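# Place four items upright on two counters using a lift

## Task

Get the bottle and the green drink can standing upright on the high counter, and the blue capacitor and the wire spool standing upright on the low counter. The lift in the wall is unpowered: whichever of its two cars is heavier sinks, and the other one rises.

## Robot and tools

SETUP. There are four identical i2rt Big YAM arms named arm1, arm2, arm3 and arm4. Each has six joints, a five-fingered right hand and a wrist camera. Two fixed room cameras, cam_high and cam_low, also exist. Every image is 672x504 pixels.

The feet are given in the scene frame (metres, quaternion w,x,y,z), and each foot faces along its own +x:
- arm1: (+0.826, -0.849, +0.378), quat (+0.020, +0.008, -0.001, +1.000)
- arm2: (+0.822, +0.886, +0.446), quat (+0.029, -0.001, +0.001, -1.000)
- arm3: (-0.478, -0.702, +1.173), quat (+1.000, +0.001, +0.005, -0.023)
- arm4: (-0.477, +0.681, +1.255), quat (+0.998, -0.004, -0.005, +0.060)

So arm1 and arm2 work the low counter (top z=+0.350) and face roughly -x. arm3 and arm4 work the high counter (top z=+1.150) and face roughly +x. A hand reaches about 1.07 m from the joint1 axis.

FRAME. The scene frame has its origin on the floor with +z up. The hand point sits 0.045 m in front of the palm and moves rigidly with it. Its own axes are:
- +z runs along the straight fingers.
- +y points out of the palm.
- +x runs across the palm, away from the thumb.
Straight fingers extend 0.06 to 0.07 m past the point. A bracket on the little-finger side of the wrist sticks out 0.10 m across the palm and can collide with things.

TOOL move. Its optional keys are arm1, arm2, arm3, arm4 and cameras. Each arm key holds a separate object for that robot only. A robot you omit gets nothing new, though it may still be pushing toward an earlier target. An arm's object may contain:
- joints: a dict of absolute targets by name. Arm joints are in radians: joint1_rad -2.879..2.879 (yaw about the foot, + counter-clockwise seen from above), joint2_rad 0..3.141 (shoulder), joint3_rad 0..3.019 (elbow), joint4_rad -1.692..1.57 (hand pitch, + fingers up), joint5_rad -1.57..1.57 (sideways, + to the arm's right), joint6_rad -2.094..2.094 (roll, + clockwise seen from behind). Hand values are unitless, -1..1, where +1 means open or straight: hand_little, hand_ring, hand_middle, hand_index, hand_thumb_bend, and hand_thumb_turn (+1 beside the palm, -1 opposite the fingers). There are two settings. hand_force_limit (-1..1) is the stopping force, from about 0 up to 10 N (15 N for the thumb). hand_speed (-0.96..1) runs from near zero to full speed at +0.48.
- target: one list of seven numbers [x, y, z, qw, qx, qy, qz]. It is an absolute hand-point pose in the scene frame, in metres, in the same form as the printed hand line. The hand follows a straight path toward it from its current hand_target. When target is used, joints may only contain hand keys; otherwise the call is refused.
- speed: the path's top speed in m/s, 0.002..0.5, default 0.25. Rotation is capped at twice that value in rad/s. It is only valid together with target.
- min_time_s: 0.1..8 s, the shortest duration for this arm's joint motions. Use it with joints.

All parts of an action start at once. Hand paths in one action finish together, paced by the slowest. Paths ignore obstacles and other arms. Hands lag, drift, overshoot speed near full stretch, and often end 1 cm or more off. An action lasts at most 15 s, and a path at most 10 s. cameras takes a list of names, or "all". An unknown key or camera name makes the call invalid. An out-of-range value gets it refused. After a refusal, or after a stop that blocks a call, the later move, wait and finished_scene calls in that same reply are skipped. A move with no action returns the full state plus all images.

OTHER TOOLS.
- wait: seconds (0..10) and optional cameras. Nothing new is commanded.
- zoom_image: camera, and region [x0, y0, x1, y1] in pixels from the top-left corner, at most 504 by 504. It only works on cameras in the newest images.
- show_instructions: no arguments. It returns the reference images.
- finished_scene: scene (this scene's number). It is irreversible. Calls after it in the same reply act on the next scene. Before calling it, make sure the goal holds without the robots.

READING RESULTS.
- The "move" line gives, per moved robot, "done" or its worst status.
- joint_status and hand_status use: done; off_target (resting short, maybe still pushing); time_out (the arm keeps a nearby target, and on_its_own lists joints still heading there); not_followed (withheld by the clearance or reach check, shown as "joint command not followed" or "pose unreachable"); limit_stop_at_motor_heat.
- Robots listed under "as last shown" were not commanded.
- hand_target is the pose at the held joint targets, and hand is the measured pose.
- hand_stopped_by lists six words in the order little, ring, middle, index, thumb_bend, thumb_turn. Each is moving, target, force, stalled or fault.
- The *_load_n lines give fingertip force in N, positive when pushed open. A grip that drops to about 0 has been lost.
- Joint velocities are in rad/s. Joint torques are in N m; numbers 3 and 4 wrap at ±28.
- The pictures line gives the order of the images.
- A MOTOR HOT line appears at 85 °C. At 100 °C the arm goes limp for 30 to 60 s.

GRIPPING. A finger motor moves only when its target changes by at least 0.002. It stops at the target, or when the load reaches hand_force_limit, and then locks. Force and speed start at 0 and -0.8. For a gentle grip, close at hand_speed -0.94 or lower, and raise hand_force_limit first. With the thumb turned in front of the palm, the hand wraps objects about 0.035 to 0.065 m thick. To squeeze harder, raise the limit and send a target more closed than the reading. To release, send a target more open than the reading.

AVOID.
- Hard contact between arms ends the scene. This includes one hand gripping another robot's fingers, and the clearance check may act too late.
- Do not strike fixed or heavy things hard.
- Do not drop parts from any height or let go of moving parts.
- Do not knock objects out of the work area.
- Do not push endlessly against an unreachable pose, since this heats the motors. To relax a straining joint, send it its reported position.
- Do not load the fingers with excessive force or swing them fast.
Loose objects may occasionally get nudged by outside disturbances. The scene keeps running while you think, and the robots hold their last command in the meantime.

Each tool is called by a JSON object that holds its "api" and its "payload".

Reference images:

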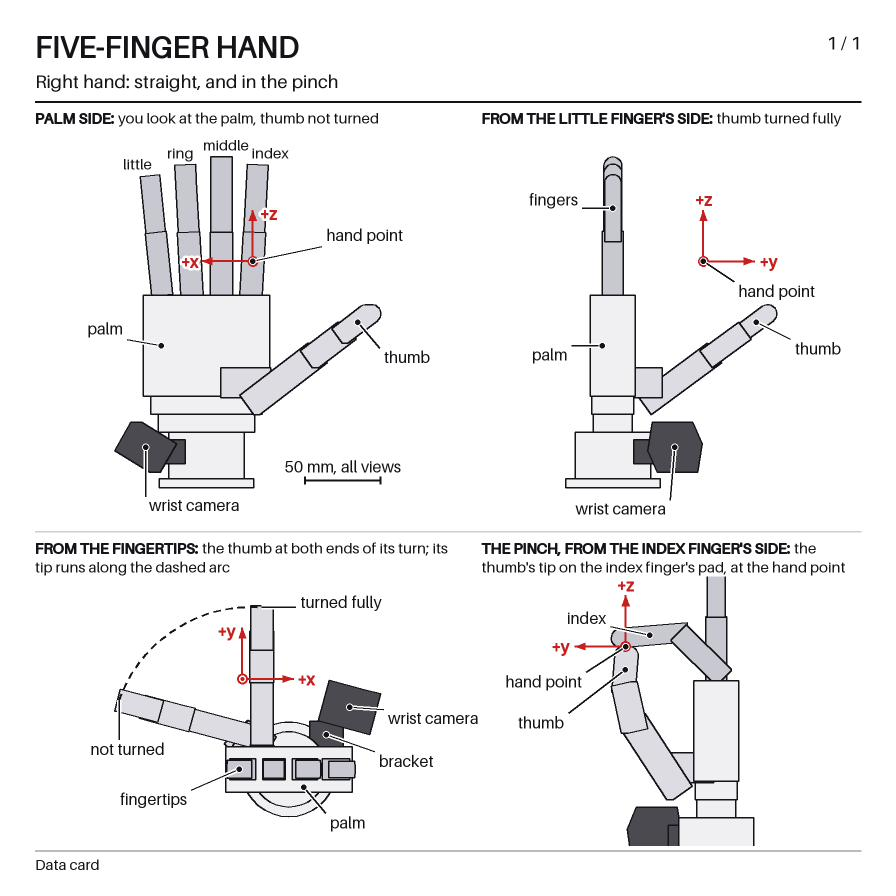

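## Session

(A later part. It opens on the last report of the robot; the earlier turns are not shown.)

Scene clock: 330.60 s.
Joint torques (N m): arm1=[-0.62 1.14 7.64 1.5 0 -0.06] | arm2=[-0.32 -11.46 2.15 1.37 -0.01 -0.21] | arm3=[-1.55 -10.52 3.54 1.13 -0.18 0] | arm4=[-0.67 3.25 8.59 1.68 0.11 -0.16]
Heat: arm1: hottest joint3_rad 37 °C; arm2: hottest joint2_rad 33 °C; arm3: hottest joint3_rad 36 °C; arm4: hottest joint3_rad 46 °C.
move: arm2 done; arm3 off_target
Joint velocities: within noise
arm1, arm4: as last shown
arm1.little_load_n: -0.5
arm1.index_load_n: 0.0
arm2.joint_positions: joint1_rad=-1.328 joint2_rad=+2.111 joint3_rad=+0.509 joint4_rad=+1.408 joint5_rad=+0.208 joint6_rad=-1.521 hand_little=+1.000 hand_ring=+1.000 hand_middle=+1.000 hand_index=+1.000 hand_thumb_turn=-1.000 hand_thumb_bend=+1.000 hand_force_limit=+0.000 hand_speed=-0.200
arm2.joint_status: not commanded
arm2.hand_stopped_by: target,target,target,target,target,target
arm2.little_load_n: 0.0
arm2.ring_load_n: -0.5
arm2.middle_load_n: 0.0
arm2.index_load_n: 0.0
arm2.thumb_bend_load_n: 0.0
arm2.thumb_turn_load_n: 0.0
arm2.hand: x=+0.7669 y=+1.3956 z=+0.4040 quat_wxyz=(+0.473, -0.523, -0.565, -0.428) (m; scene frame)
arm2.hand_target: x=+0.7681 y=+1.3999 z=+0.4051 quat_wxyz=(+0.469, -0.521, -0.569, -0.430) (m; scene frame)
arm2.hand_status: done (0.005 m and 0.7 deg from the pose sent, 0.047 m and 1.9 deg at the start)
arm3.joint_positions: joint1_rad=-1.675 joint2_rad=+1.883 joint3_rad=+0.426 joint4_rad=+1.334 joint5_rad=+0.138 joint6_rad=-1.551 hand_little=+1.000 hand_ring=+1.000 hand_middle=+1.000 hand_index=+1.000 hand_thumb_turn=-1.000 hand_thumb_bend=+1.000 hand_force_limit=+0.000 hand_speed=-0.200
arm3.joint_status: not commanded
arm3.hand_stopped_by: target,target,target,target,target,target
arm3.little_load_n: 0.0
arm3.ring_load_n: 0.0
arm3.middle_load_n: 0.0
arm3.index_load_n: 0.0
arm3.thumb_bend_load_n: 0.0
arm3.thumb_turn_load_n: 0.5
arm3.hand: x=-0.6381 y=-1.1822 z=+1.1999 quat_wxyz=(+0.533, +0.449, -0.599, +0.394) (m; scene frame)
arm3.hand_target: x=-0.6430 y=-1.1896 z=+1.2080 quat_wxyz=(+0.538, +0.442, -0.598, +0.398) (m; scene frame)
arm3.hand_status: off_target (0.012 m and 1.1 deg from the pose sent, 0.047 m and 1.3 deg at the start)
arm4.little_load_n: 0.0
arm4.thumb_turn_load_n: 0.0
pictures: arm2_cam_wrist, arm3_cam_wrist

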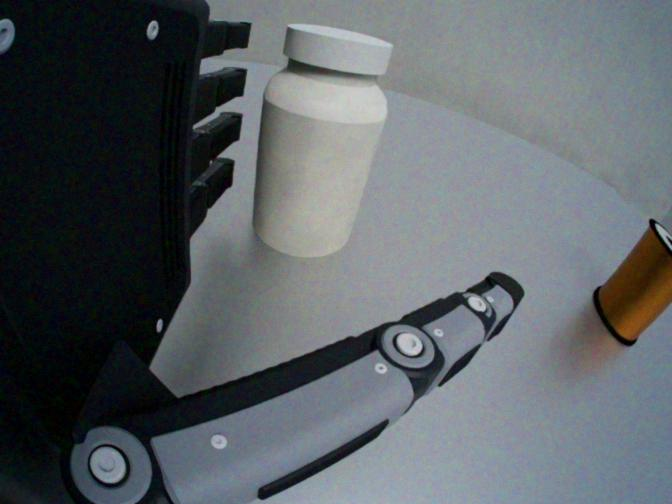

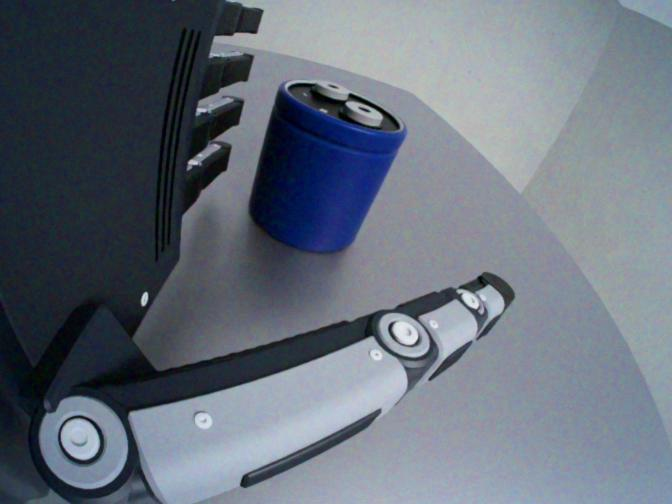

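{"api": "move", "payload": {"arm2": {"target":[0.7635,1.453,0.407,-0.469,0.5213,0.5688,0.4297],"speed":0.08}, "arm3": {"target":[-0.660,-1.236,1.215,0.5379,0.442,-0.5973,0.398],"speed":0.08}, "cameras": ["arm2_cam_wrist","arm3_cam_wrist"]}}

Scene clock: 341.83 s.
Joint torques (N m): arm1=[-0.56 1.08 7.64 1.5 0 -0.06] | arm2=[-0.38 -12.4 3.67 1.37 -0.01 -0.25] | arm3=[-1.55 -10.81 4.85 1.16 -0.18 -0.02] | arm4=[-0.79 3.43 8.57 1.61 0.12 -0.15]
Heat: arm1: hottest joint3_rad 37 °C; arm2: hottest joint2_rad 33 °C; arm3: hottest joint3_rad 36 °C; arm4: hottest joint3_rad 46 °C.
move: arm2 done; arm3 off_target
Joint velocities: within noise
arm1, arm4: as last shown
arm1.little_load_n: 0.0
arm2.joint_positions: joint1_rad=-1.355 joint2_rad=+2.110 joint3_rad=+0.641 joint4_rad=+1.273 joint5_rad=+0.181 joint6_rad=-1.522 hand_little=+1.000 hand_ring=+1.000 hand_middle=+1.000 hand_index=+1.000 hand_thumb_turn=-1.000 hand_thumb_bend=+1.000 hand_force_limit=+0.000 hand_speed=-0.200
arm2.joint_status: not commanded
arm2.hand_stopped_by: target,target,target,target,target,target
arm2.little_load_n: 0.0
arm2.ring_load_n: 0.0
arm2.middle_load_n: 0.0
arm2.index_load_n: 0.0
arm2.thumb_bend_load_n: 0.0
arm2.thumb_turn_load_n: 0.0
arm2.hand: x=+0.7620 y=+1.4464 z=+0.4049 quat_wxyz=(+0.472, -0.525, -0.565, -0.426) (m; scene frame)
arm2.hand_target: x=+0.7634 y=+1.4528 z=+0.4068 quat_wxyz=(+0.469, -0.522, -0.569, -0.429) (m; scene frame)
arm2.hand_status: done (0.007 m and 0.8 deg from the pose sent, 0.058 m and 0.7 deg at the start)
arm3.joint_positions: joint1_rad=-1.701 joint2_rad=+1.883 joint3_rad=+0.550 joint4_rad=+1.217 joint5_rad=+0.111 joint6_rad=-1.551 hand_little=+1.000 hand_ring=+1.000 hand_middle=+1.000 hand_index=+1.000 hand_thumb_turn=-1.000 hand_thumb_bend=+1.000 hand_force_limit=+0.000 hand_speed=-0.200
arm3.joint_status: not commanded
arm3.hand_stopped_by: target,target,target,target,target,target
arm3.little_load_n: 0.0
arm3.ring_load_n: 0.0
arm3.middle_load_n: 0.0
arm3.index_load_n: 0.0
arm3.thumb_bend_load_n: 0.0
arm3.thumb_turn_load_n: 0.5
arm3.hand: x=-0.6541 y=-1.2271 z=+1.2097 quat_wxyz=(+0.534, +0.447, -0.598, +0.396) (m; scene frame)
arm3.hand_target: x=-0.6600 y=-1.2356 z=+1.2152 quat_wxyz=(+0.538, +0.442, -0.597, +0.398) (m; scene frame)
arm3.hand_status: off_target (0.012 m and 0.7 deg from the pose sent, 0.060 m and 1.1 deg at the start)
pictures: arm2_cam_wrist, arm3_cam_wrist

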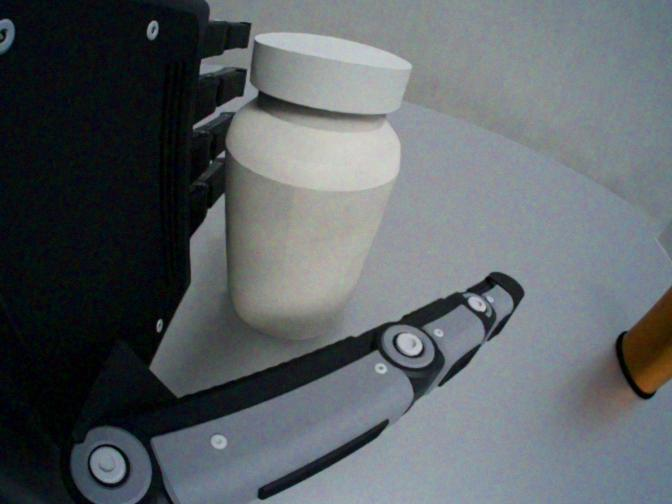

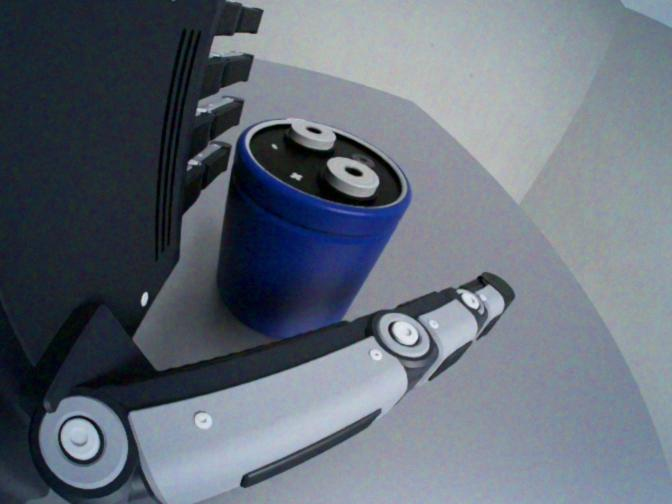

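{"api": "move", "payload": {"arm2": {"joints":{"hand_index":-1,"hand_middle":-1,"hand_thumb_bend":-1,"hand_speed":-0.85,"hand_force_limit":0.0}}, "arm3": {"joints":{"hand_index":-1,"hand_middle":-1,"hand_thumb_bend":-1,"hand_speed":-0.85,"hand_force_limit":0.0}}, "cameras": ["arm2_cam_wrist","arm3_cam_wrist"]}}

Scene clock: 356.13 s.
Joint torques (N m): arm1=[-0.62 1.08 7.64 1.51 0 -0.06] | arm2=[-0.38 -12.4 3.69 1.4 0.08 -0.25] | arm3=[-1.55 -10.75 4.85 1.22 -0.08 -0.03] | arm4=[-0.62 3.66 8.57 1.59 0.11 -0.17]
Heat: arm1: hottest joint3_rad 37 °C; arm2: hottest joint2_rad 33 °C; arm3: hottest joint3_rad 36 °C; arm4: hottest joint3_rad 47 °C.
move: arm2 off_target; arm3 off_target
Joint velocities: within noise
arm1.joint_positions: joint1_rad=+0.801 joint2_rad=+0.634 joint3_rad=+1.391 joint4_rad=-1.542 joint5_rad=-0.004 joint6_rad=-1.196 hand_little=+1.000 hand_ring=+1.000 hand_middle=+1.000 hand_index=+1.000 hand_thumb_turn=+1.000 hand_thumb_bend=+1.000 hand_force_limit=+0.000 hand_speed=-0.800
arm1.joint_status: not commanded
arm1.hand_stopped_by: target,target,target,target,target,target
arm1.little_load_n: 0.0
arm1.ring_load_n: 0.0
arm1.middle_load_n: 0.0
arm1.index_load_n: 0.0
arm1.thumb_bend_load_n: 0.0
arm1.thumb_turn_load_n: 0.0
arm1.hand: x=+0.6655 y=-0.9476 z=+0.8270 quat_wxyz=(-0.329, -0.180, +0.904, -0.205) (m; scene frame)
arm1.hand_target: x=+0.6657 y=-0.9474 z=+0.8349 quat_wxyz=(-0.337, -0.179, +0.900, -0.211) (m; scene frame)
arm1.hand_status: not commanded
arm2.joint_positions: joint1_rad=-1.355 joint2_rad=+2.110 joint3_rad=+0.641 joint4_rad=+1.273 joint5_rad=+0.179 joint6_rad=-1.522 hand_little=+1.000 hand_ring=+1.000 hand_middle=+0.252 hand_index=+0.308 hand_thumb_turn=-1.000 hand_thumb_bend=+0.622 hand_force_limit=+0.000 hand_speed=-0.850
arm2.joint_status: hand_middle off_target (ended at +0.252, target -1.000); hand_index off_target (ended at +0.308, target -1.000); hand_thumb_bend off_target (ended at +0.622, target -1.000); the others done
arm2.hand_stopped_by: target,target,force,force,force,target
arm2.little_load_n: 0.0
arm2.ring_load_n: 0.0
arm2.middle_load_n: 6.0
arm2.index_load_n: 4.5
arm2.thumb_bend_load_n: 10.5
arm2.thumb_turn_load_n: 0.0
arm2.hand: x=+0.7617 y=+1.4465 z=+0.4049 quat_wxyz=(+0.473, -0.524, -0.566, -0.426) (m; scene frame)
arm2.hand_target: x=+0.7636 y=+1.4527 z=+0.4068 quat_wxyz=(+0.469, -0.522, -0.569, -0.430) (m; scene frame)
arm2.hand_status: not commanded
arm3.joint_positions: joint1_rad=-1.701 joint2_rad=+1.883 joint3_rad=+0.550 joint4_rad=+1.214 joint5_rad=+0.108 joint6_rad=-1.551 hand_little=+1.000 hand_ring=+1.000 hand_middle=+0.308 hand_index=+0.363 hand_thumb_turn=-1.000 hand_thumb_bend=+0.669 hand_force_limit=+0.000 hand_speed=-0.850
arm3.joint_status: hand_middle off_target (ended at +0.308, target -1.000); hand_index off_target (ended at +0.363, target -1.000); hand_thumb_bend off_target (ended at +0.669, target -1.000); the others done
arm3.hand_stopped_by: target,target,force,force,force,target
arm3.little_load_n: 0.0
arm3.ring_load_n: 0.0
arm3.middle_load_n: 4.5
arm3.index_load_n: 4.0
arm3.thumb_bend_load_n: 9.5
arm3.thumb_turn_load_n: 0.5
arm3.hand: x=-0.6535 y=-1.2273 z=+1.2089 quat_wxyz=(+0.533, +0.449, -0.598, +0.396) (m; scene frame)
arm3.hand_target: x=-0.6600 y=-1.2356 z=+1.2151 quat_wxyz=(+0.538, +0.442, -0.597, +0.398) (m; scene frame)
arm3.hand_status: not commanded
arm4.joint_positions: joint1_rad=-1.073 joint2_rad=+0.611 joint3_rad=+1.337 joint4_rad=-1.541 joint5_rad=-0.004 joint6_rad=-1.197 hand_little=+1.000 hand_ring=+1.000 hand_middle=+1.000 hand_index=+1.000 hand_thumb_turn=+1.000 hand_thumb_bend=+1.000 hand_force_limit=+0.000 hand_speed=-0.800
arm4.joint_status: not commanded
arm4.hand_stopped_by: target,target,target,target,target,target
arm4.little_load_n: 0.0
arm4.ring_load_n: 0.0
arm4.middle_load_n: 0.0
arm4.index_load_n: 0.0
arm4.thumb_bend_load_n: 0.0
arm4.thumb_turn_load_n: 0.0
arm4.hand: x=-0.4122 y=+0.5085 z=+1.6837 quat_wxyz=(+0.103, +0.730, -0.571, +0.360) (m; scene frame)
arm4.hand_target: x=-0.4120 y=+0.5082 z=+1.6936 quat_wxyz=(+0.106, +0.726, -0.568, +0.371) (m; scene frame)
arm4.hand_status: not commanded
pictures: arm2_cam_wrist, arm3_cam_wrist

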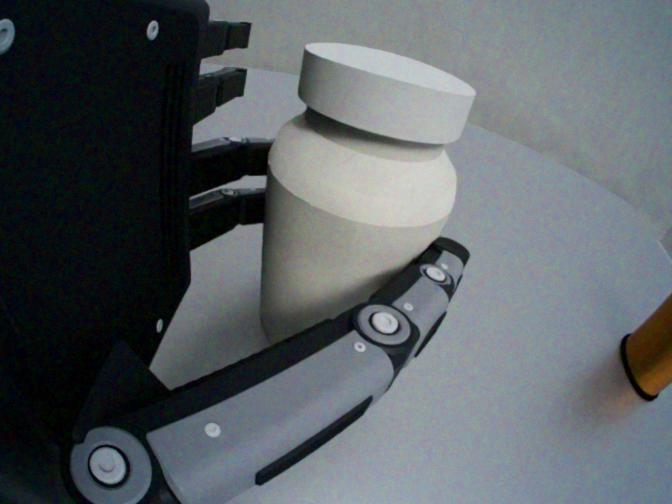

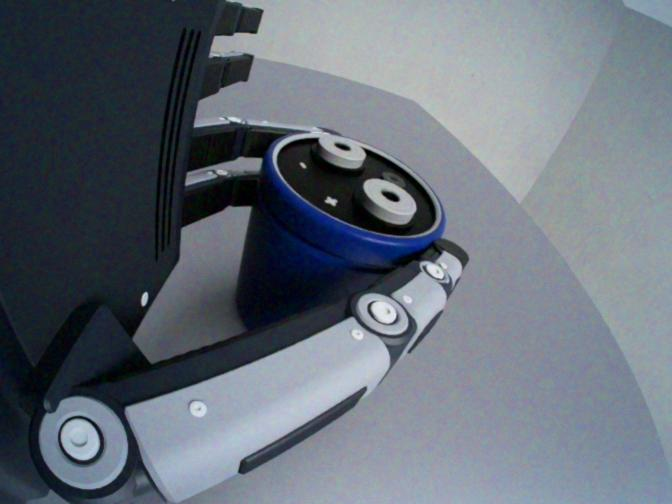

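{"api": "move", "payload": {"arm2": {"target":[0.7636,1.4527,0.487,-0.469,0.5213,0.5688,0.4297],"speed":0.08}, "arm3": {"target":[-0.660,-1.2356,1.295,0.5379,0.442,-0.5973,0.398],"speed":0.08}, "cameras": ["arm2_cam_wrist","arm3_cam_wrist"]}}

Scene clock: 361.43 s.
Joint torques (N m): arm1=[-0.56 1.14 7.64 1.51 0 -0.06] | arm2=[-0.38 -12.28 4.55 1.57 0.05 -0.26] | arm3=[-1.61 -11.93 6.86 1.72 -0.13 -0.11] | arm4=[-0.79 3.49 8.58 1.62 0.08 -0.15]
Heat: arm1: hottest joint3_rad 37 °C; arm2: hottest joint2_rad 33 °C; arm3: hottest joint3_rad 36 °C; arm4: hottest joint3_rad 47 °C.
move: arm2 done; arm3 off_target
Joint velocities: within noise
arm1, arm4: as last shown
arm2.joint_positions: joint1_rad=-1.355 joint2_rad=+1.844 joint3_rad=+0.618 joint4_rad=+1.027 joint5_rad=+0.179 joint6_rad=-1.522 hand_little=+1.000 hand_ring=+1.000 hand_middle=+0.252 hand_index=+0.308 hand_thumb_turn=-1.000 hand_thumb_bend=+0.622 hand_force_limit=+0.000 hand_speed=-0.850
arm2.joint_status: not commanded
arm2.hand_stopped_by: target,target,force,force,force,target
arm2.little_load_n: 0.0
arm2.ring_load_n: 0.0
arm2.middle_load_n: 5.5
arm2.index_load_n: 4.0
arm2.thumb_bend_load_n: 10.5
arm2.thumb_turn_load_n: 0.0
arm2.hand: x=+0.7604 y=+1.4515 z=+0.4813 quat_wxyz=(+0.472, -0.525, -0.566, -0.425) (m; scene frame)
arm2.hand_target: x=+0.7636 y=+1.4527 z=+0.4869 quat_wxyz=(+0.469, -0.521, -0.569, -0.430) (m; scene frame)
arm2.hand_status: done (0.007 m and 0.8 deg from the pose sent, 0.082 m and 0.8 deg at the start)
arm3.joint_positions: joint1_rad=-1.702 joint2_rad=+1.635 joint3_rad=+0.550 joint4_rad=+0.917 joint5_rad=+0.108 joint6_rad=-1.544 hand_little=+1.000 hand_ring=+1.000 hand_middle=+0.308 hand_index=+0.363 hand_thumb_turn=-1.000 hand_thumb_bend=+0.669 hand_force_limit=+0.000 hand_speed=-0.850
arm3.joint_status: not commanded
arm3.hand_stopped_by: target,target,force,force,force,target
arm3.little_load_n: -0.5
arm3.ring_load_n: 0.0
arm3.middle_load_n: 4.5
arm3.index_load_n: 4.5
arm3.thumb_bend_load_n: 9.5
arm3.thumb_turn_load_n: 1.5
arm3.hand: x=-0.6526 y=-1.2234 z=+1.2638 quat_wxyz=(+0.518, +0.457, -0.612, +0.385) (m; scene frame)
arm3.hand_target: x=-0.6596 y=-1.2346 z=+1.2951 quat_wxyz=(+0.538, +0.442, -0.597, +0.398) (m; scene frame)
arm3.hand_status: off_target (0.034 m and 3.6 deg from the pose sent, 0.087 m and 1.0 deg at the start)
pictures: arm2_cam_wrist, arm3_cam_wrist

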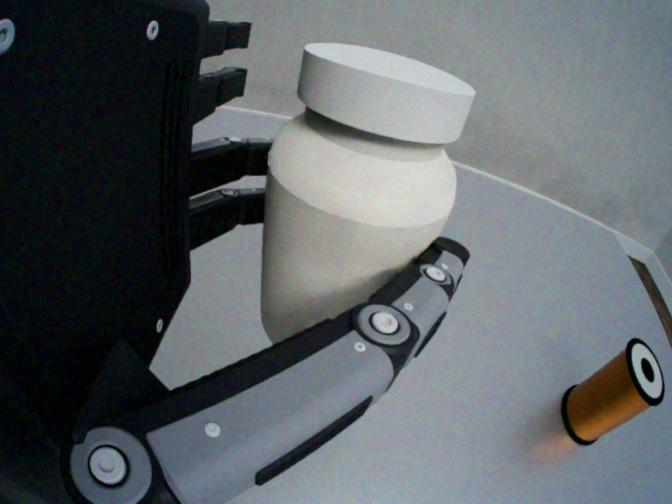

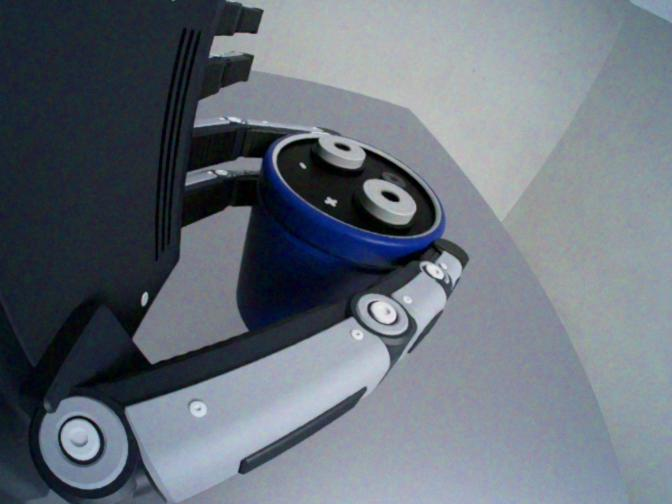

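{"api": "move", "payload": {"arm2": {"target":[0.42,0.99,0.62,-0.6361,0,0.7715,0],"speed":0.2}, "arm3": {"target":[-0.16,-0.90,1.45,0,0.7372,0,0.6756],"speed":0.2}, "cameras": ["arm2_cam_wrist","arm3_cam_wrist","cam_high","cam_low"]}}

Scene clock: 417.07 s.
Joint torques (N m): arm1=[-0.56 1.08 7.64 1.51 0 -0.06] | arm2=[0.67 -1.49 12.66 1.91 -0.01 -0.33] | arm3=[-0.03 1.26 14.23 3.1 -0.2 -0.33] | arm4=[-0.56 3.31 8.51 1.65 0.1 -0.16]
Heat: arm1: hottest joint3_rad 37 °C; arm2: hottest joint3_rad 34 °C; arm3: hottest joint3_rad 40 °C; arm4: hottest joint3_rad 47 °C.
move: arm2 off_target; arm3 off_target
Joint velocities: within noise
arm1, arm4: as last shown
arm2.joint_positions: joint1_rad=-0.260 joint2_rad=+0.845 joint3_rad=+0.237 joint4_rad=+0.358 joint5_rad=-0.183 joint6_rad=-1.587 hand_little=+1.000 hand_ring=+1.000 hand_middle=+0.252 hand_index=+0.308 hand_thumb_turn=-1.000 hand_thumb_bend=+0.622 hand_force_limit=+0.000 hand_speed=-0.850
arm2.joint_status: not commanded
arm2.hand_stopped_by: target,target,force,force,force,target
arm2.little_load_n: 0.0
arm2.ring_load_n: 0.0
arm2.middle_load_n: 6.0
arm2.index_load_n: 4.5
arm2.thumb_bend_load_n: 10.0
arm2.thumb_turn_load_n: 0.0
arm2.hand: x=+0.4406 y=+0.9891 z=+0.5906 quat_wxyz=(+0.616, -0.017, -0.788, +0.004) (m; scene frame)
arm2.hand_target: x=+0.4238 y=+0.9903 z=+0.6205 quat_wxyz=(+0.633, -0.002, -0.774, -0.003) (m; scene frame)
arm2.hand_status: off_target (0.036 m and 3.6 deg from the pose sent, 0.590 m and 85.0 deg at the start)
arm3.joint_positions: joint1_rad=-0.803 joint2_rad=+0.492 joint3_rad=+0.325 joint4_rad=-0.084 joint5_rad=-0.829 joint6_rad=-1.637 hand_little=+1.000 hand_ring=+1.000 hand_middle=+0.308 hand_index=+0.363 hand_thumb_turn=-1.000 hand_thumb_bend=+0.669 hand_force_limit=+0.000 hand_speed=-0.850
arm3.joint_status: not commanded
arm3.hand_stopped_by: target,target,force,force,force,target
arm3.little_load_n: 0.0
arm3.ring_load_n: 0.0
arm3.middle_load_n: 4.5
arm3.index_load_n: 4.5
arm3.thumb_bend_load_n: 9.5
arm3.thumb_turn_load_n: 1.0
arm3.hand: x=-0.1800 y=-0.8867 z=+1.3866 quat_wxyz=(-0.038, +0.766, -0.049, +0.640) (m; scene frame)
arm3.hand_target: x=-0.1687 y=-0.8954 z=+1.4498 quat_wxyz=(+0.002, +0.741, -0.005, +0.672) (m; scene frame)
arm3.hand_status: off_target (0.068 m and 8.8 deg from the pose sent, 0.618 m and 106.7 deg at the start)
arm4.middle_load_n: -0.5
pictures: arm2_cam_wrist, arm3_cam_wrist, cam_high, cam_low

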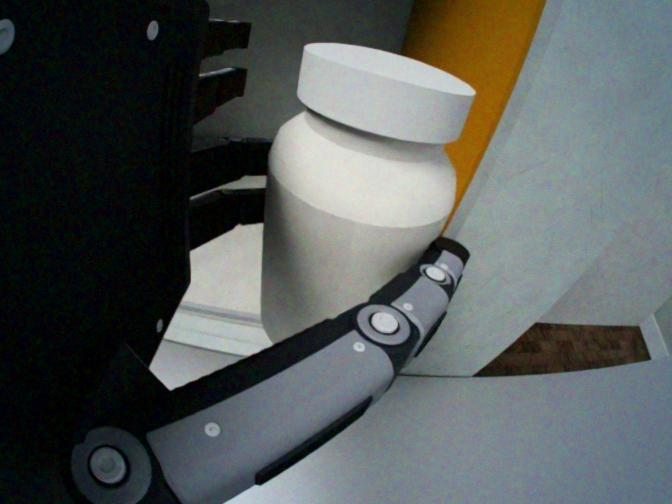

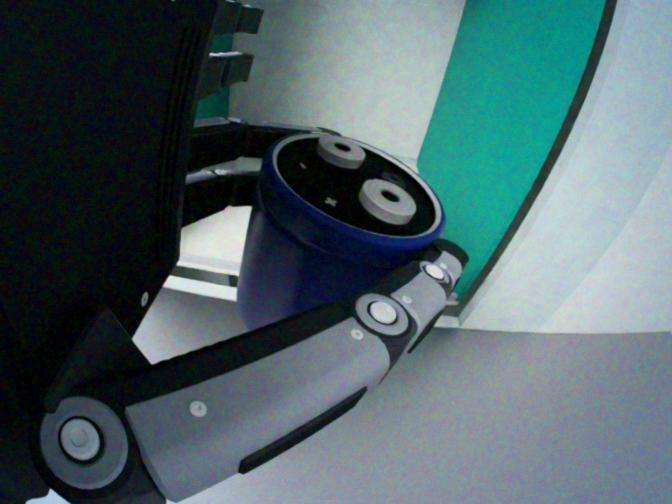

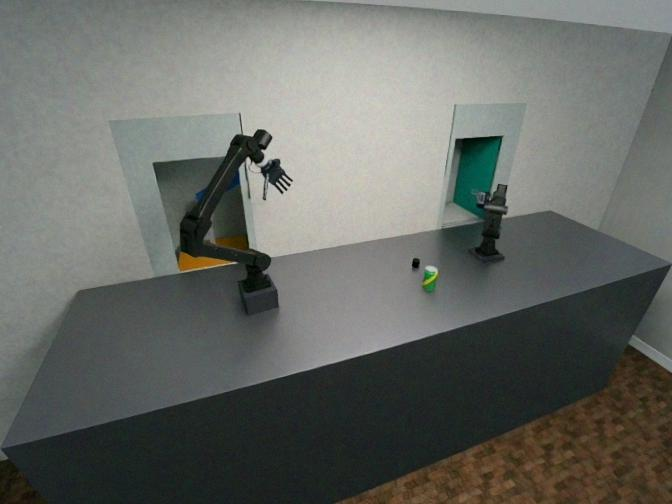

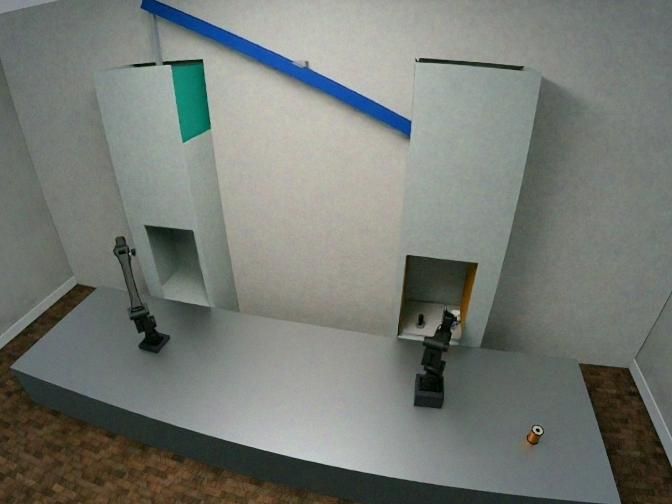

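{"api": "move", "payload": {"arm2": {"target":[0.18,0.965,0.53,-0.6361,0,0.7715,0],"speed":0.15}, "arm3": {"target":[0.0,-0.90,1.38,0,0.7372,0,0.6756],"speed":0.15}, "cameras": ["arm2_cam_wrist","arm3_cam_wrist","cam_high","cam_low"]}}

Scene clock: 425.87 s.
Joint torques (N m): arm1=[-0.62 1.08 7.65 1.51 0 -0.06] | arm2=[0.62 -10.99 9.17 3.22 0.32 -0.02] | arm3=[-0.09 -4.78 11.4 3.58 -0.11 -0.1] | arm4=[-0.38 3.14 8.59 1.72 0.1 -0.15]
Heat: arm1: hottest joint3_rad 37 °C; arm2: hottest joint3_rad 36 °C; arm3: hottest joint3_rad 42 °C; arm4: hottest joint3_rad 48 °C.
move: arm2 off_target; arm3 off_target
Joint velocities: within noise
arm1, arm4: as last shown
arm2.joint_positions: joint1_rad=-0.104 joint2_rad=+1.784 joint3_rad=+0.771 joint4_rad=+0.761 joint5_rad=-0.054 joint6_rad=-1.587 hand_little=+1.000 hand_ring=+1.000 hand_middle=+0.252 hand_index=+0.308 hand_thumb_turn=-1.000 hand_thumb_bend=+0.622 hand_force_limit=+0.000 hand_speed=-0.850
arm2.joint_status: not commanded
arm2.hand_stopped_by: target,target,force,force,force,target
arm2.little_load_n: -0.5
arm2.ring_load_n: 0.0
arm2.middle_load_n: 6.0
arm2.index_load_n: 4.0
arm2.thumb_bend_load_n: 10.5
arm2.thumb_turn_load_n: 0.0
arm2.hand: x=+0.1998 y=+0.9655 z=+0.5130 quat_wxyz=(+0.613, +0.005, -0.790, +0.001) (m; scene frame)
arm2.hand_target: x=+0.1809 y=+0.9635 z=+0.5306 quat_wxyz=(+0.636, +0.003, -0.772, +0.003) (m; scene frame)
arm2.hand_status: off_target (0.026 m and 3.4 deg from the pose sent, 0.269 m and 3.6 deg at the start)
arm3.joint_positions: joint1_rad=-0.410 joint2_rad=+1.176 joint3_rad=+0.427 joint4_rad=+0.548 joint5_rad=-0.450 joint6_rad=-1.608 hand_little=+1.000 hand_ring=+1.000 hand_middle=+0.308 hand_index=+0.363 hand_thumb_turn=-1.000 hand_thumb_bend=+0.669 hand_force_limit=+0.000 hand_speed=-0.850
arm3.joint_status: not commanded
arm3.hand_stopped_by: target,target,force,force,force,target
arm3.little_load_n: 0.0
arm3.ring_load_n: 0.0
arm3.middle_load_n: 4.5
arm3.index_load_n: 4.5
arm3.thumb_bend_load_n: 9.5
arm3.thumb_turn_load_n: 1.0
arm3.hand: x=-0.0299 y=-0.8896 z=+1.3310 quat_wxyz=(-0.018, +0.771, -0.020, +0.637) (m; scene frame)
arm3.hand_target: x=-0.0049 y=-0.8980 z=+1.3805 quat_wxyz=(+0.000, +0.738, +0.001, +0.675) (m; scene frame)
arm3.hand_status: off_target (0.058 m and 6.6 deg from the pose sent, 0.181 m and 8.8 deg at the start)
arm4.middle_load_n: 0.0
pictures: arm2_cam_wrist, arm3_cam_wrist, cam_high, cam_low

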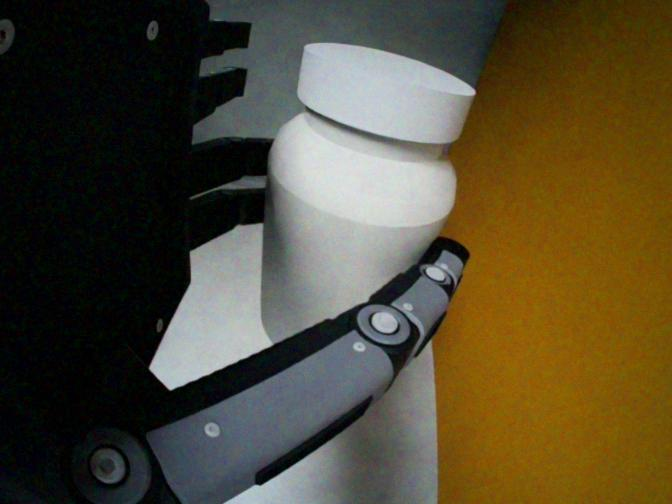

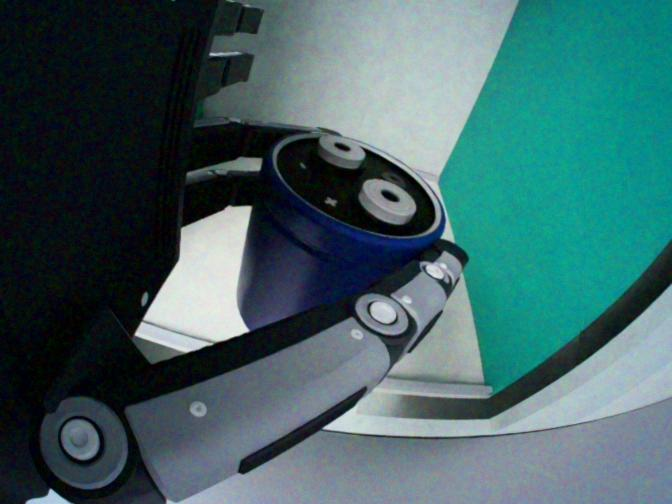

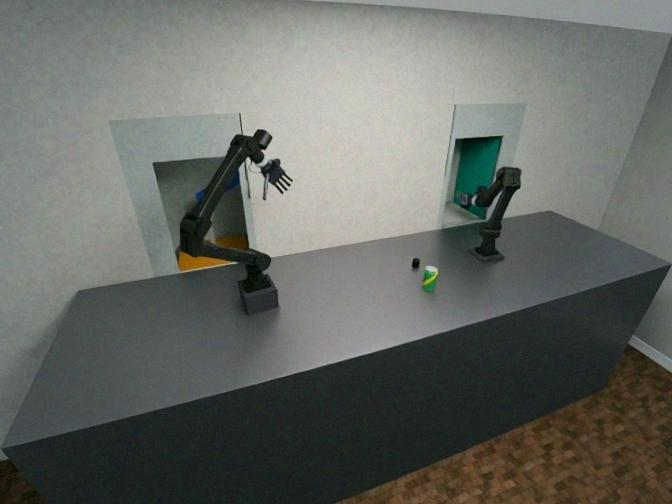

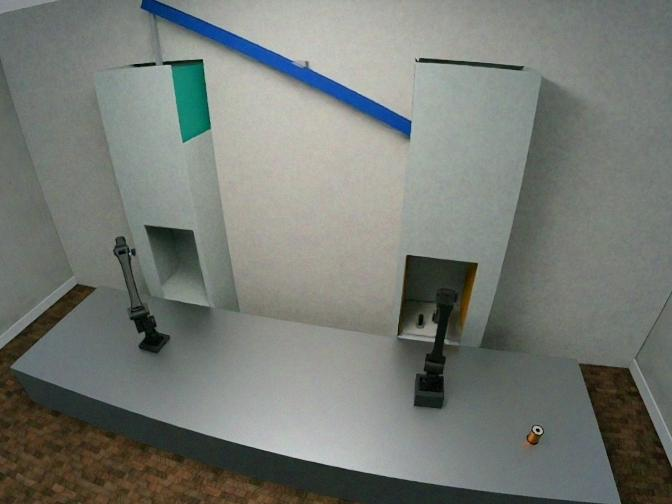

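{"api": "move", "payload": {"arm2": {"target":[0.165,0.965,0.475,-0.6551,0,0.7553,0],"speed":0.08}, "cameras": ["arm2_cam_wrist","cam_low"]}}

Scene clock: 433.33 s.
Joint torques (N m): arm1=[-0.56 1.03 7.65 1.5 0 -0.06] | arm2=[0.73 -12.34 7.49 3.29 0.32 -0.03] | arm3=[-0.09 -4.78 11.38 3.59 -0.11 -0.1] | arm4=[-0.91 3.31 8.49 1.62 0.11 -0.16]
Heat: arm1: hottest joint3_rad 37 °C; arm2: hottest joint3_rad 37 °C; arm3: hottest joint3_rad 43 °C; arm4: hottest joint3_rad 48 °C.
move: arm2 off_target
Joint velocities: within noise
arm1, arm3, arm4: as last shown
arm1.ring_load_n: -0.5
arm2.joint_positions: joint1_rad=-0.104 joint2_rad=+1.987 joint3_rad=+0.811 joint4_rad=+0.976 joint5_rad=-0.046 joint6_rad=-1.582 hand_little=+1.000 hand_ring=+1.000 hand_middle=+0.252 hand_index=+0.308 hand_thumb_turn=-1.000 hand_thumb_bend=+0.622 hand_force_limit=+0.000 hand_speed=-0.850
arm2.joint_status: not commanded
arm2.hand_stopped_by: target,target,force,force,force,target
arm2.little_load_n: 0.0
arm2.ring_load_n: 0.0
arm2.middle_load_n: 6.0
arm2.index_load_n: 4.0
arm2.thumb_bend_load_n: 10.5
arm2.thumb_turn_load_n: 0.0
arm2.hand: x=+0.1818 y=+0.9678 z=+0.4612 quat_wxyz=(+0.634, +0.001, -0.773, -0.001) (m; scene frame)
arm2.hand_target: x=+0.1659 y=+0.9647 z=+0.4749 quat_wxyz=(+0.655, +0.000, -0.756, +0.001) (m; scene frame)
arm2.hand_status: off_target (0.022 m and 3.2 deg from the pose sent, 0.052 m and 6.2 deg at the start)
arm3.index_load_n: 4.0
arm3.thumb_turn_load_n: 1.5
arm3.hand: x=-0.0299 y=-0.8896 z=+1.3308 quat_wxyz=(-0.018, +0.771, -0.020, +0.636) (m; scene frame)
pictures: arm2_cam_wrist, cam_low

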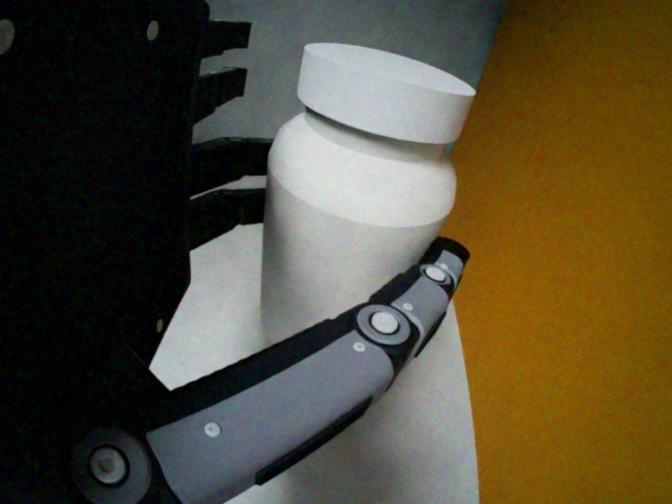

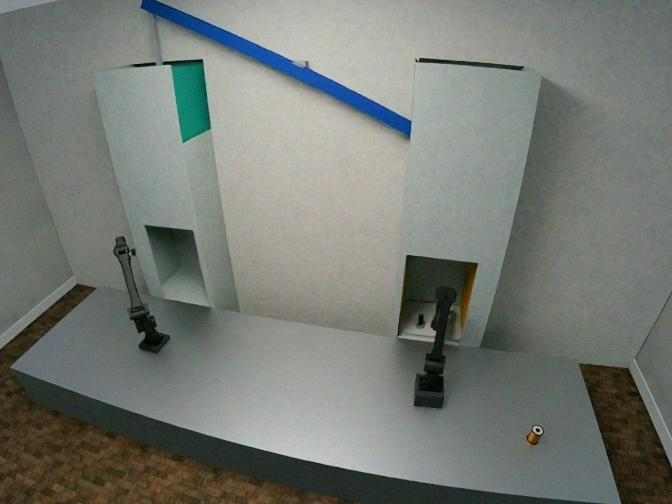

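{"api": "move", "payload": {"arm2": {"target":[0.165,0.965,0.447,-0.6551,0,0.7553,0],"speed":0.05}, "arm3": {"target":[0.13,-0.90,1.36,0,0.7314,0,0.6819],"speed":0.12}, "cameras": ["arm2_cam_wrist","arm3_cam_wrist"]}}

Scene clock: 437.83 s.
Joint torques (N m): arm1=[-0.56 1.08 7.65 1.5 0 -0.06] | arm2=[0.79 -12.57 6.9 3.3 0.32 -0.04] | arm3=[-0.15 -9.41 10.76 3.63 -0.08 -0.11] | arm4=[-0.79 3.25 8.57 1.61 0.11 -0.14]
Heat: arm1: hottest joint3_rad 37 °C; arm2: hottest joint3_rad 37 °C; arm3: hottest joint3_rad 44 °C; arm4: hottest joint3_rad 48 °C.
move: arm2 off_target; arm3 off_target
Joint velocities: within noise
arm1, arm4: as last shown
arm1.ring_load_n: 0.0
arm2.joint_positions: joint1_rad=-0.104 joint2_rad=+2.064 joint3_rad=+0.823 joint4_rad=+1.045 joint5_rad=-0.045 joint6_rad=-1.582 hand_little=+1.000 hand_ring=+1.000 hand_middle=+0.252 hand_index=+0.308 hand_thumb_turn=-1.000 hand_thumb_bend=+0.622 hand_force_limit=+0.000 hand_speed=-0.850
arm2.joint_status: not commanded
arm2.hand_stopped_by: target,target,force,force,force,target
arm2.little_load_n: 0.0
arm2.ring_load_n: 0.0
arm2.middle_load_n: 6.0
arm2.index_load_n: 4.0
arm2.thumb_bend_load_n: 10.5
arm2.thumb_turn_load_n: 0.0
arm2.hand: x=+0.1809 y=+0.9682 z=+0.4358 quat_wxyz=(+0.635, +0.001, -0.772, -0.002) (m; scene frame)
arm2.hand_target: x=+0.1658 y=+0.9650 z=+0.4475 quat_wxyz=(+0.655, +0.000, -0.756, +0.000) (m; scene frame)
arm2.hand_status: off_target (0.020 m and 3.0 deg from the pose sent, 0.022 m and 3.2 deg at the start)
arm3.joint_positions: joint1_rad=-0.280 joint2_rad=+1.552 joint3_rad=+0.714 joint4_rad=+0.668 joint5_rad=-0.321 joint6_rad=-1.588 hand_little=+1.000 hand_ring=+1.000 hand_middle=+0.308 hand_index=+0.363 hand_thumb_turn=-1.000 hand_thumb_bend=+0.669 hand_force_limit=+0.000 hand_speed=-0.850
arm3.joint_status: not commanded
arm3.hand_stopped_by: target,target,force,force,force,target
arm3.little_load_n: 0.5
arm3.ring_load_n: 0.0
arm3.middle_load_n: 4.5
arm3.index_load_n: 4.5
arm3.thumb_bend_load_n: 9.5
arm3.thumb_turn_load_n: 1.5
arm3.hand: x=+0.0994 y=-0.8940 z=+1.3165 quat_wxyz=(-0.013, +0.765, -0.015, +0.644) (m; scene frame)
arm3.hand_target: x=+0.1257 y=-0.8985 z=+1.3610 quat_wxyz=(+0.000, +0.731, +0.000, +0.682) (m; scene frame)
arm3.hand_status: off_target (0.054 m and 6.2 deg from the pose sent, 0.163 m and 7.5 deg at the start)
pictures: arm2_cam_wrist, arm3_cam_wrist

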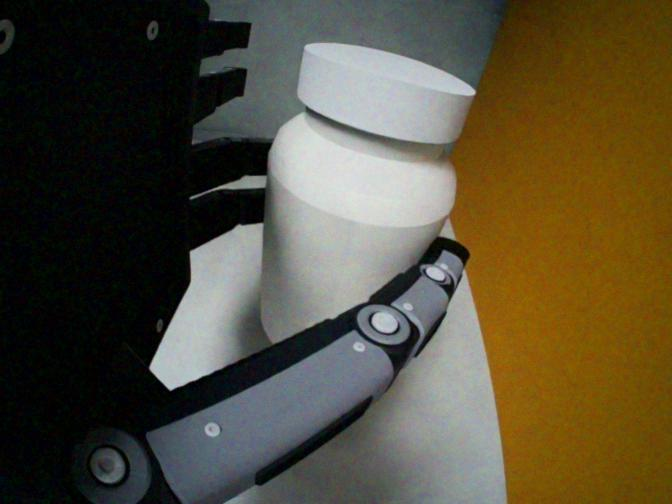

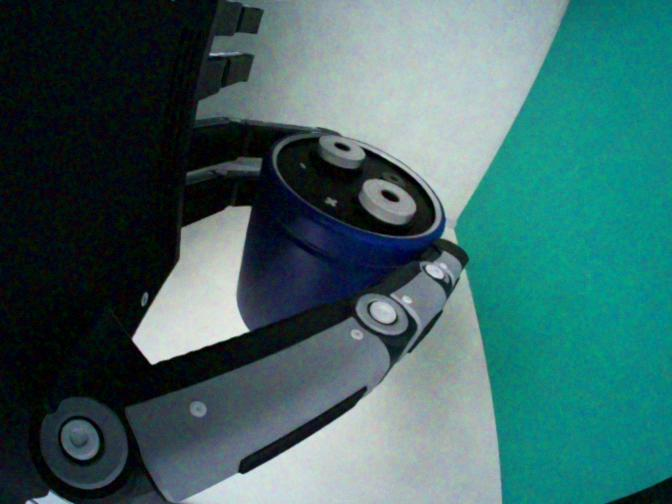

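{"api": "move", "payload": {"arm2": {"target":[0.165,0.965,0.434,-0.6551,0,0.7553,0],"speed":0.04}, "cameras": ["arm2_cam_wrist"]}}

{"api": "move", "payload": {"arm2": {"target":[0.165,0.965,0.424,-0.6551,0,0.7553,0],"speed":0.04}, "cameras": ["arm2_cam_wrist"]}}

Scene clock: 442.20 s.
Joint torques (N m): arm1=[-0.56 0.97 7.64 1.5 0 -0.06] | arm2=[0.79 -12.75 6.6 3.29 0.3 -0.03] | arm3=[-0.09 -9.7 10.69 3.63 -0.08 -0.11] | arm4=[-0.79 3.55 8.54 1.65 0.11 -0.15]
Heat: arm1: hottest joint3_rad 37 °C; arm2: hottest joint3_rad 38 °C; arm3: hottest joint3_rad 46 °C; arm4: hottest joint3_rad 48 °C.
move: arm2 off_target
Joint velocities: within noise
arm1, arm3, arm4: as last shown
arm2.joint_positions: joint1_rad=-0.104 joint2_rad=+2.102 joint3_rad=+0.831 joint4_rad=+1.074 joint5_rad=-0.045 joint6_rad=-1.582 hand_little=+1.000 hand_ring=+1.000 hand_middle=+0.252 hand_index=+0.308 hand_thumb_turn=-1.000 hand_thumb_bend=+0.622 hand_force_limit=+0.000 hand_speed=-0.850
arm2.joint_status: not commanded
arm2.hand_stopped_by: target,target,force,force,force,target
arm2.little_load_n: 0.0
arm2.ring_load_n: 0.0
arm2.middle_load_n: 6.0
arm2.index_load_n: 4.0
arm2.thumb_bend_load_n: 10.0
arm2.thumb_turn_load_n: -0.5
arm2.hand: x=+0.1807 y=+0.9682 z=+0.4228 quat_wxyz=(+0.635, +0.001, -0.773, -0.002) (m; scene frame)
arm2.hand_target: x=+0.1660 y=+0.9649 z=+0.4339 quat_wxyz=(+0.655, +0.000, -0.756, +0.000) (m; scene frame)
arm2.hand_status: off_target (0.020 m and 3.0 deg from the pose sent, 0.016 m and 3.0 deg at the start)
arm3.joint_positions: joint1_rad=-0.280 joint2_rad=+1.553 joint3_rad=+0.715 joint4_rad=+0.668 joint5_rad=-0.321 joint6_rad=-1.588 hand_little=+1.000 hand_ring=+1.000 hand_middle=+0.308 hand_index=+0.363 hand_thumb_turn=-1.000 hand_thumb_bend=+0.669 hand_force_limit=+0.000 hand_speed=-0.850
arm3.little_load_n: 0.0
arm3.hand: x=+0.0996 y=-0.8941 z=+1.3163 quat_wxyz=(-0.013, +0.765, -0.015, +0.644) (m; scene frame)
arm3.hand_target: x=+0.1256 y=-0.8985 z=+1.3609 quat_wxyz=(+0.000, +0.731, +0.000, +0.682) (m; scene frame)
pictures: arm2_cam_wrist

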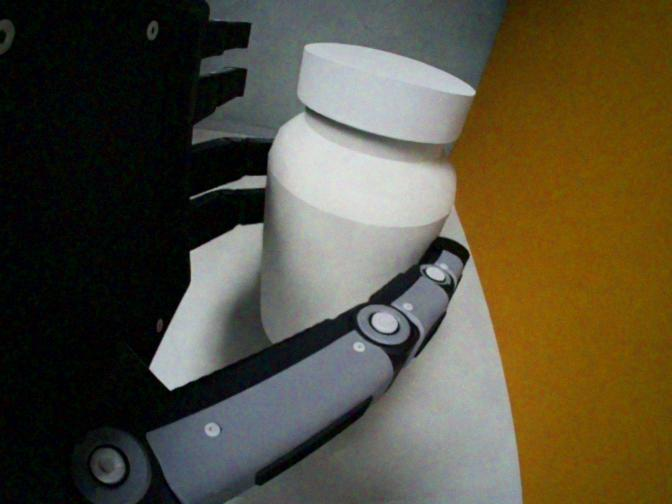

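Scene clock: 443.20 s.
Joint torques (N m): arm1=[-0.56 1.03 7.64 1.51 0 -0.06] | arm2=[0.79 -12.81 6.37 3.29 0.3 -0.03] | arm3=[-0.15 -9.7 10.7 3.63 -0.08 -0.1] | arm4=[-0.5 3.31 8.58 1.68 0.11 -0.14]
Heat: arm1: hottest joint3_rad 37 °C; arm2: hottest joint3_rad 38 °C; arm3: hottest joint3_rad 46 °C; arm4: hottest joint3_rad 48 °C.
move: arm2 off_target
Joint velocities: within noise
arm1, arm3, arm4: as last shown
arm1.ring_load_n: 0.5
arm1.thumb_bend_load_n: -0.5
arm2.joint_positions: joint1_rad=-0.104 joint2_rad=+2.129 joint3_rad=+0.839 joint4_rad=+1.097 joint5_rad=-0.045 joint6_rad=-1.582 hand_little=+1.000 hand_ring=+1.000 hand_middle=+0.252 hand_index=+0.308 hand_thumb_turn=-1.000 hand_thumb_bend=+0.622 hand_force_limit=+0.000 hand_speed=-0.850
arm2.joint_status: not commanded
arm2.hand_stopped_by: target,target,force,force,force,target
arm2.little_load_n: 0.0
arm2.ring_load_n: 0.0
arm2.middle_load_n: 6.0
arm2.index_load_n: 4.0
arm2.thumb_bend_load_n: 10.5
arm2.thumb_turn_load_n: 0.0
arm2.hand: x=+0.1796 y=+0.9683 z=+0.4143 quat_wxyz=(+0.636, +0.001, -0.772, -0.002) (m; scene frame)
arm2.hand_target: x=+0.1656 y=+0.9649 z=+0.4244 quat_wxyz=(+0.655, +0.000, -0.756, +0.000) (m; scene frame)
arm2.hand_status: off_target (0.018 m and 2.9 deg from the pose sent, 0.016 m and 3.0 deg at the start)
arm3.middle_load_n: 5.0
pictures: arm2_cam_wrist

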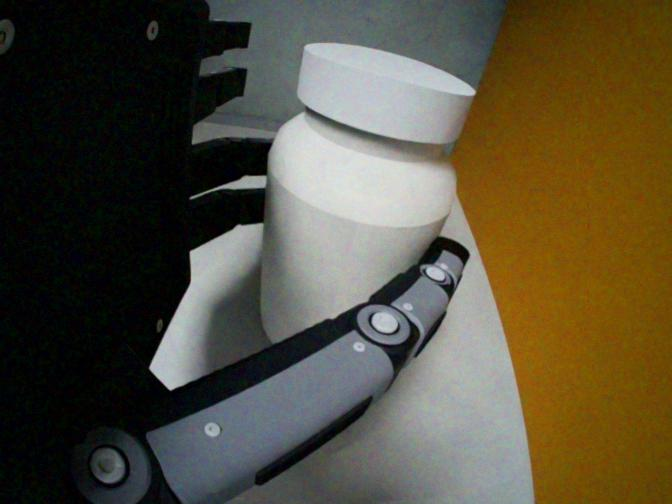

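{"api": "move", "payload": {"arm2": {"target":[0.165,0.965,0.414,-0.6551,0,0.7553,0],"speed":0.04}, "cameras": ["arm2_cam_wrist"]}}

{"api": "move", "payload": {"arm2": {"target":[0.165,0.965,0.404,-0.6551,0,0.7553,0],"speed":0.04}, "cameras": ["arm2_cam_wrist"]}}

Scene clock: 449.00 s.
Joint torques (N m): arm1=[-0.56 1.08 7.64 1.51 0 -0.07] | arm2=[0.85 -12.69 6.04 3.19 0.3 -0.04] | arm3=[-0.15 -9.64 10.7 3.64 -0.08 -0.1] | arm4=[-0.5 3.49 8.58 1.7 0.1 -0.16]
Heat: arm1: hottest joint3_rad 37 °C; arm2: hottest joint3_rad 38 °C; arm3: hottest joint3_rad 48 °C; arm4: hottest joint3_rad 48 °C.
move: arm2 off_target
Joint velocities: within noise
arm1.joint_positions: joint1_rad=+0.801 joint2_rad=+0.634 joint3_rad=+1.391 joint4_rad=-1.542 joint5_rad=-0.004 joint6_rad=-1.196 hand_little=+1.000 hand_ring=+1.000 hand_middle=+1.000 hand_index=+1.000 hand_thumb_turn=+1.000 hand_thumb_bend=+1.000 hand_force_limit=+0.000 hand_speed=-0.800
arm1.joint_status: not commanded
arm1.hand_stopped_by: target,target,target,target,target,target
arm1.little_load_n: 0.0
arm1.ring_load_n: 0.0
arm1.middle_load_n: 0.0
arm1.index_load_n: 0.0
arm1.thumb_bend_load_n: 0.0
arm1.thumb_turn_load_n: 0.0
arm1.hand: x=+0.6655 y=-0.9476 z=+0.8270 quat_wxyz=(-0.329, -0.180, +0.904, -0.205) (m; scene frame)
arm1.hand_target: x=+0.6657 y=-0.9474 z=+0.8349 quat_wxyz=(-0.337, -0.179, +0.900, -0.211) (m; scene frame)
arm1.hand_status: not commanded
arm2.joint_positions: joint1_rad=-0.104 joint2_rad=+2.154 joint3_rad=+0.848 joint4_rad=+1.122 joint5_rad=-0.045 joint6_rad=-1.582 hand_little=+1.000 hand_ring=+1.000 hand_middle=+0.252 hand_index=+0.308 hand_thumb_turn=-1.000 hand_thumb_bend=+0.622 hand_force_limit=+0.000 hand_speed=-0.850
arm2.joint_status: not commanded
arm2.hand_stopped_by: target,target,force,force,force,target
arm2.little_load_n: 0.0
arm2.ring_load_n: 0.0
arm2.middle_load_n: 6.0
arm2.index_load_n: 4.0
arm2.thumb_bend_load_n: 10.0
arm2.thumb_turn_load_n: -0.5
arm2.hand: x=+0.1775 y=+0.9684 z=+0.4087 quat_wxyz=(+0.640, +0.001, -0.769, -0.002) (m; scene frame)
arm2.hand_target: x=+0.1655 y=+0.9649 z=+0.4145 quat_wxyz=(+0.655, +0.000, -0.755, +0.000) (m; scene frame)
arm2.hand_status: off_target (0.014 m and 2.3 deg from the pose sent, 0.015 m and 2.9 deg at the start)
arm3: as last shown
arm3.little_load_n: 0.5
arm3.middle_load_n: 4.5
arm4.joint_positions: joint1_rad=-1.073 joint2_rad=+0.611 joint3_rad=+1.337 joint4_rad=-1.541 joint5_rad=-0.004 joint6_rad=-1.197 hand_little=+1.000 hand_ring=+1.000 hand_middle=+1.000 hand_index=+1.000 hand_thumb_turn=+1.000 hand_thumb_bend=+1.000 hand_force_limit=+0.000 hand_speed=-0.800
arm4.joint_status: not commanded
arm4.hand_stopped_by: target,target,target,target,target,target
arm4.little_load_n: 0.0
arm4.ring_load_n: 0.0
arm4.middle_load_n: 0.0
arm4.index_load_n: 0.5
arm4.thumb_bend_load_n: 0.0
arm4.thumb_turn_load_n: 0.0
arm4.hand: x=-0.4122 y=+0.5085 z=+1.6837 quat_wxyz=(+0.103, +0.730, -0.571, +0.360) (m; scene frame)
arm4.hand_target: x=-0.4120 y=+0.5082 z=+1.6936 quat_wxyz=(+0.106, +0.726, -0.568, +0.371) (m; scene frame)
arm4.hand_status: not commanded
pictures: arm2_cam_wrist

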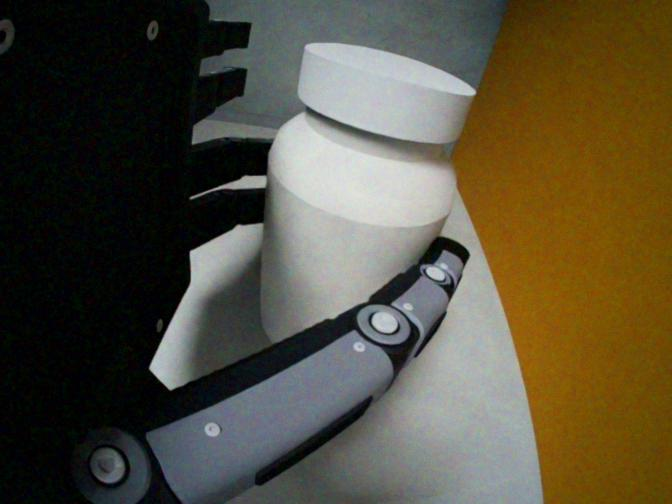

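Scene clock: 449.97 s.
Joint torques (N m): arm1=[-0.56 1.08 7.64 1.5 0 -0.06] | arm2=[0.73 -11.93 5.63 2.93 0.31 -0.04] | arm3=[-0.09 -9.7 10.69 3.63 -0.08 -0.11] | arm4=[-0.85 3.49 8.55 1.61 0.11 -0.15]
Heat: arm1: hottest joint3_rad 37 °C; arm2: hottest joint3_rad 38 °C; arm3: hottest joint3_rad 48 °C; arm4: hottest joint3_rad 48 °C.
move: arm2 off_target
Joint velocities: within noise
arm1, arm3, arm4: as last shown
arm2.joint_positions: joint1_rad=-0.104 joint2_rad=+2.175 joint3_rad=+0.860 joint4_rad=+1.151 joint5_rad=-0.039 joint6_rad=-1.582 hand_little=+1.000 hand_ring=+1.000 hand_middle=+0.252 hand_index=+0.308 hand_thumb_turn=-1.000 hand_thumb_bend=+0.622 hand_force_limit=+0.000 hand_speed=-0.850
arm2.joint_status: not commanded
arm2.hand_stopped_by: target,target,force,force,force,target
arm2.little_load_n: 0.0
arm2.ring_load_n: 0.0
arm2.middle_load_n: 6.0
arm2.index_load_n: 3.0
arm2.thumb_bend_load_n: 10.0
arm2.thumb_turn_load_n: -1.0
arm2.hand: x=+0.1739 y=+0.9695 z=+0.4075 quat_wxyz=(+0.647, -0.001, -0.762, -0.005) (m; scene frame)
arm2.hand_target: x=+0.1658 y=+0.9661 z=+0.4038 quat_wxyz=(+0.655, -0.002, -0.756, -0.002) (m; scene frame)
arm2.hand_status: off_target (0.011 m and 1.3 deg from the pose sent, 0.014 m and 2.3 deg at the start)
arm3.little_load_n: 0.0
arm3.thumb_turn_load_n: 1.0
arm4.index_load_n: 0.0
pictures: arm2_cam_wrist

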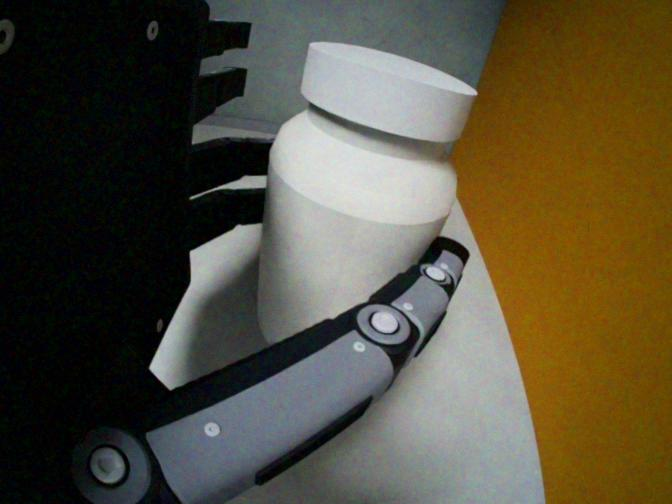

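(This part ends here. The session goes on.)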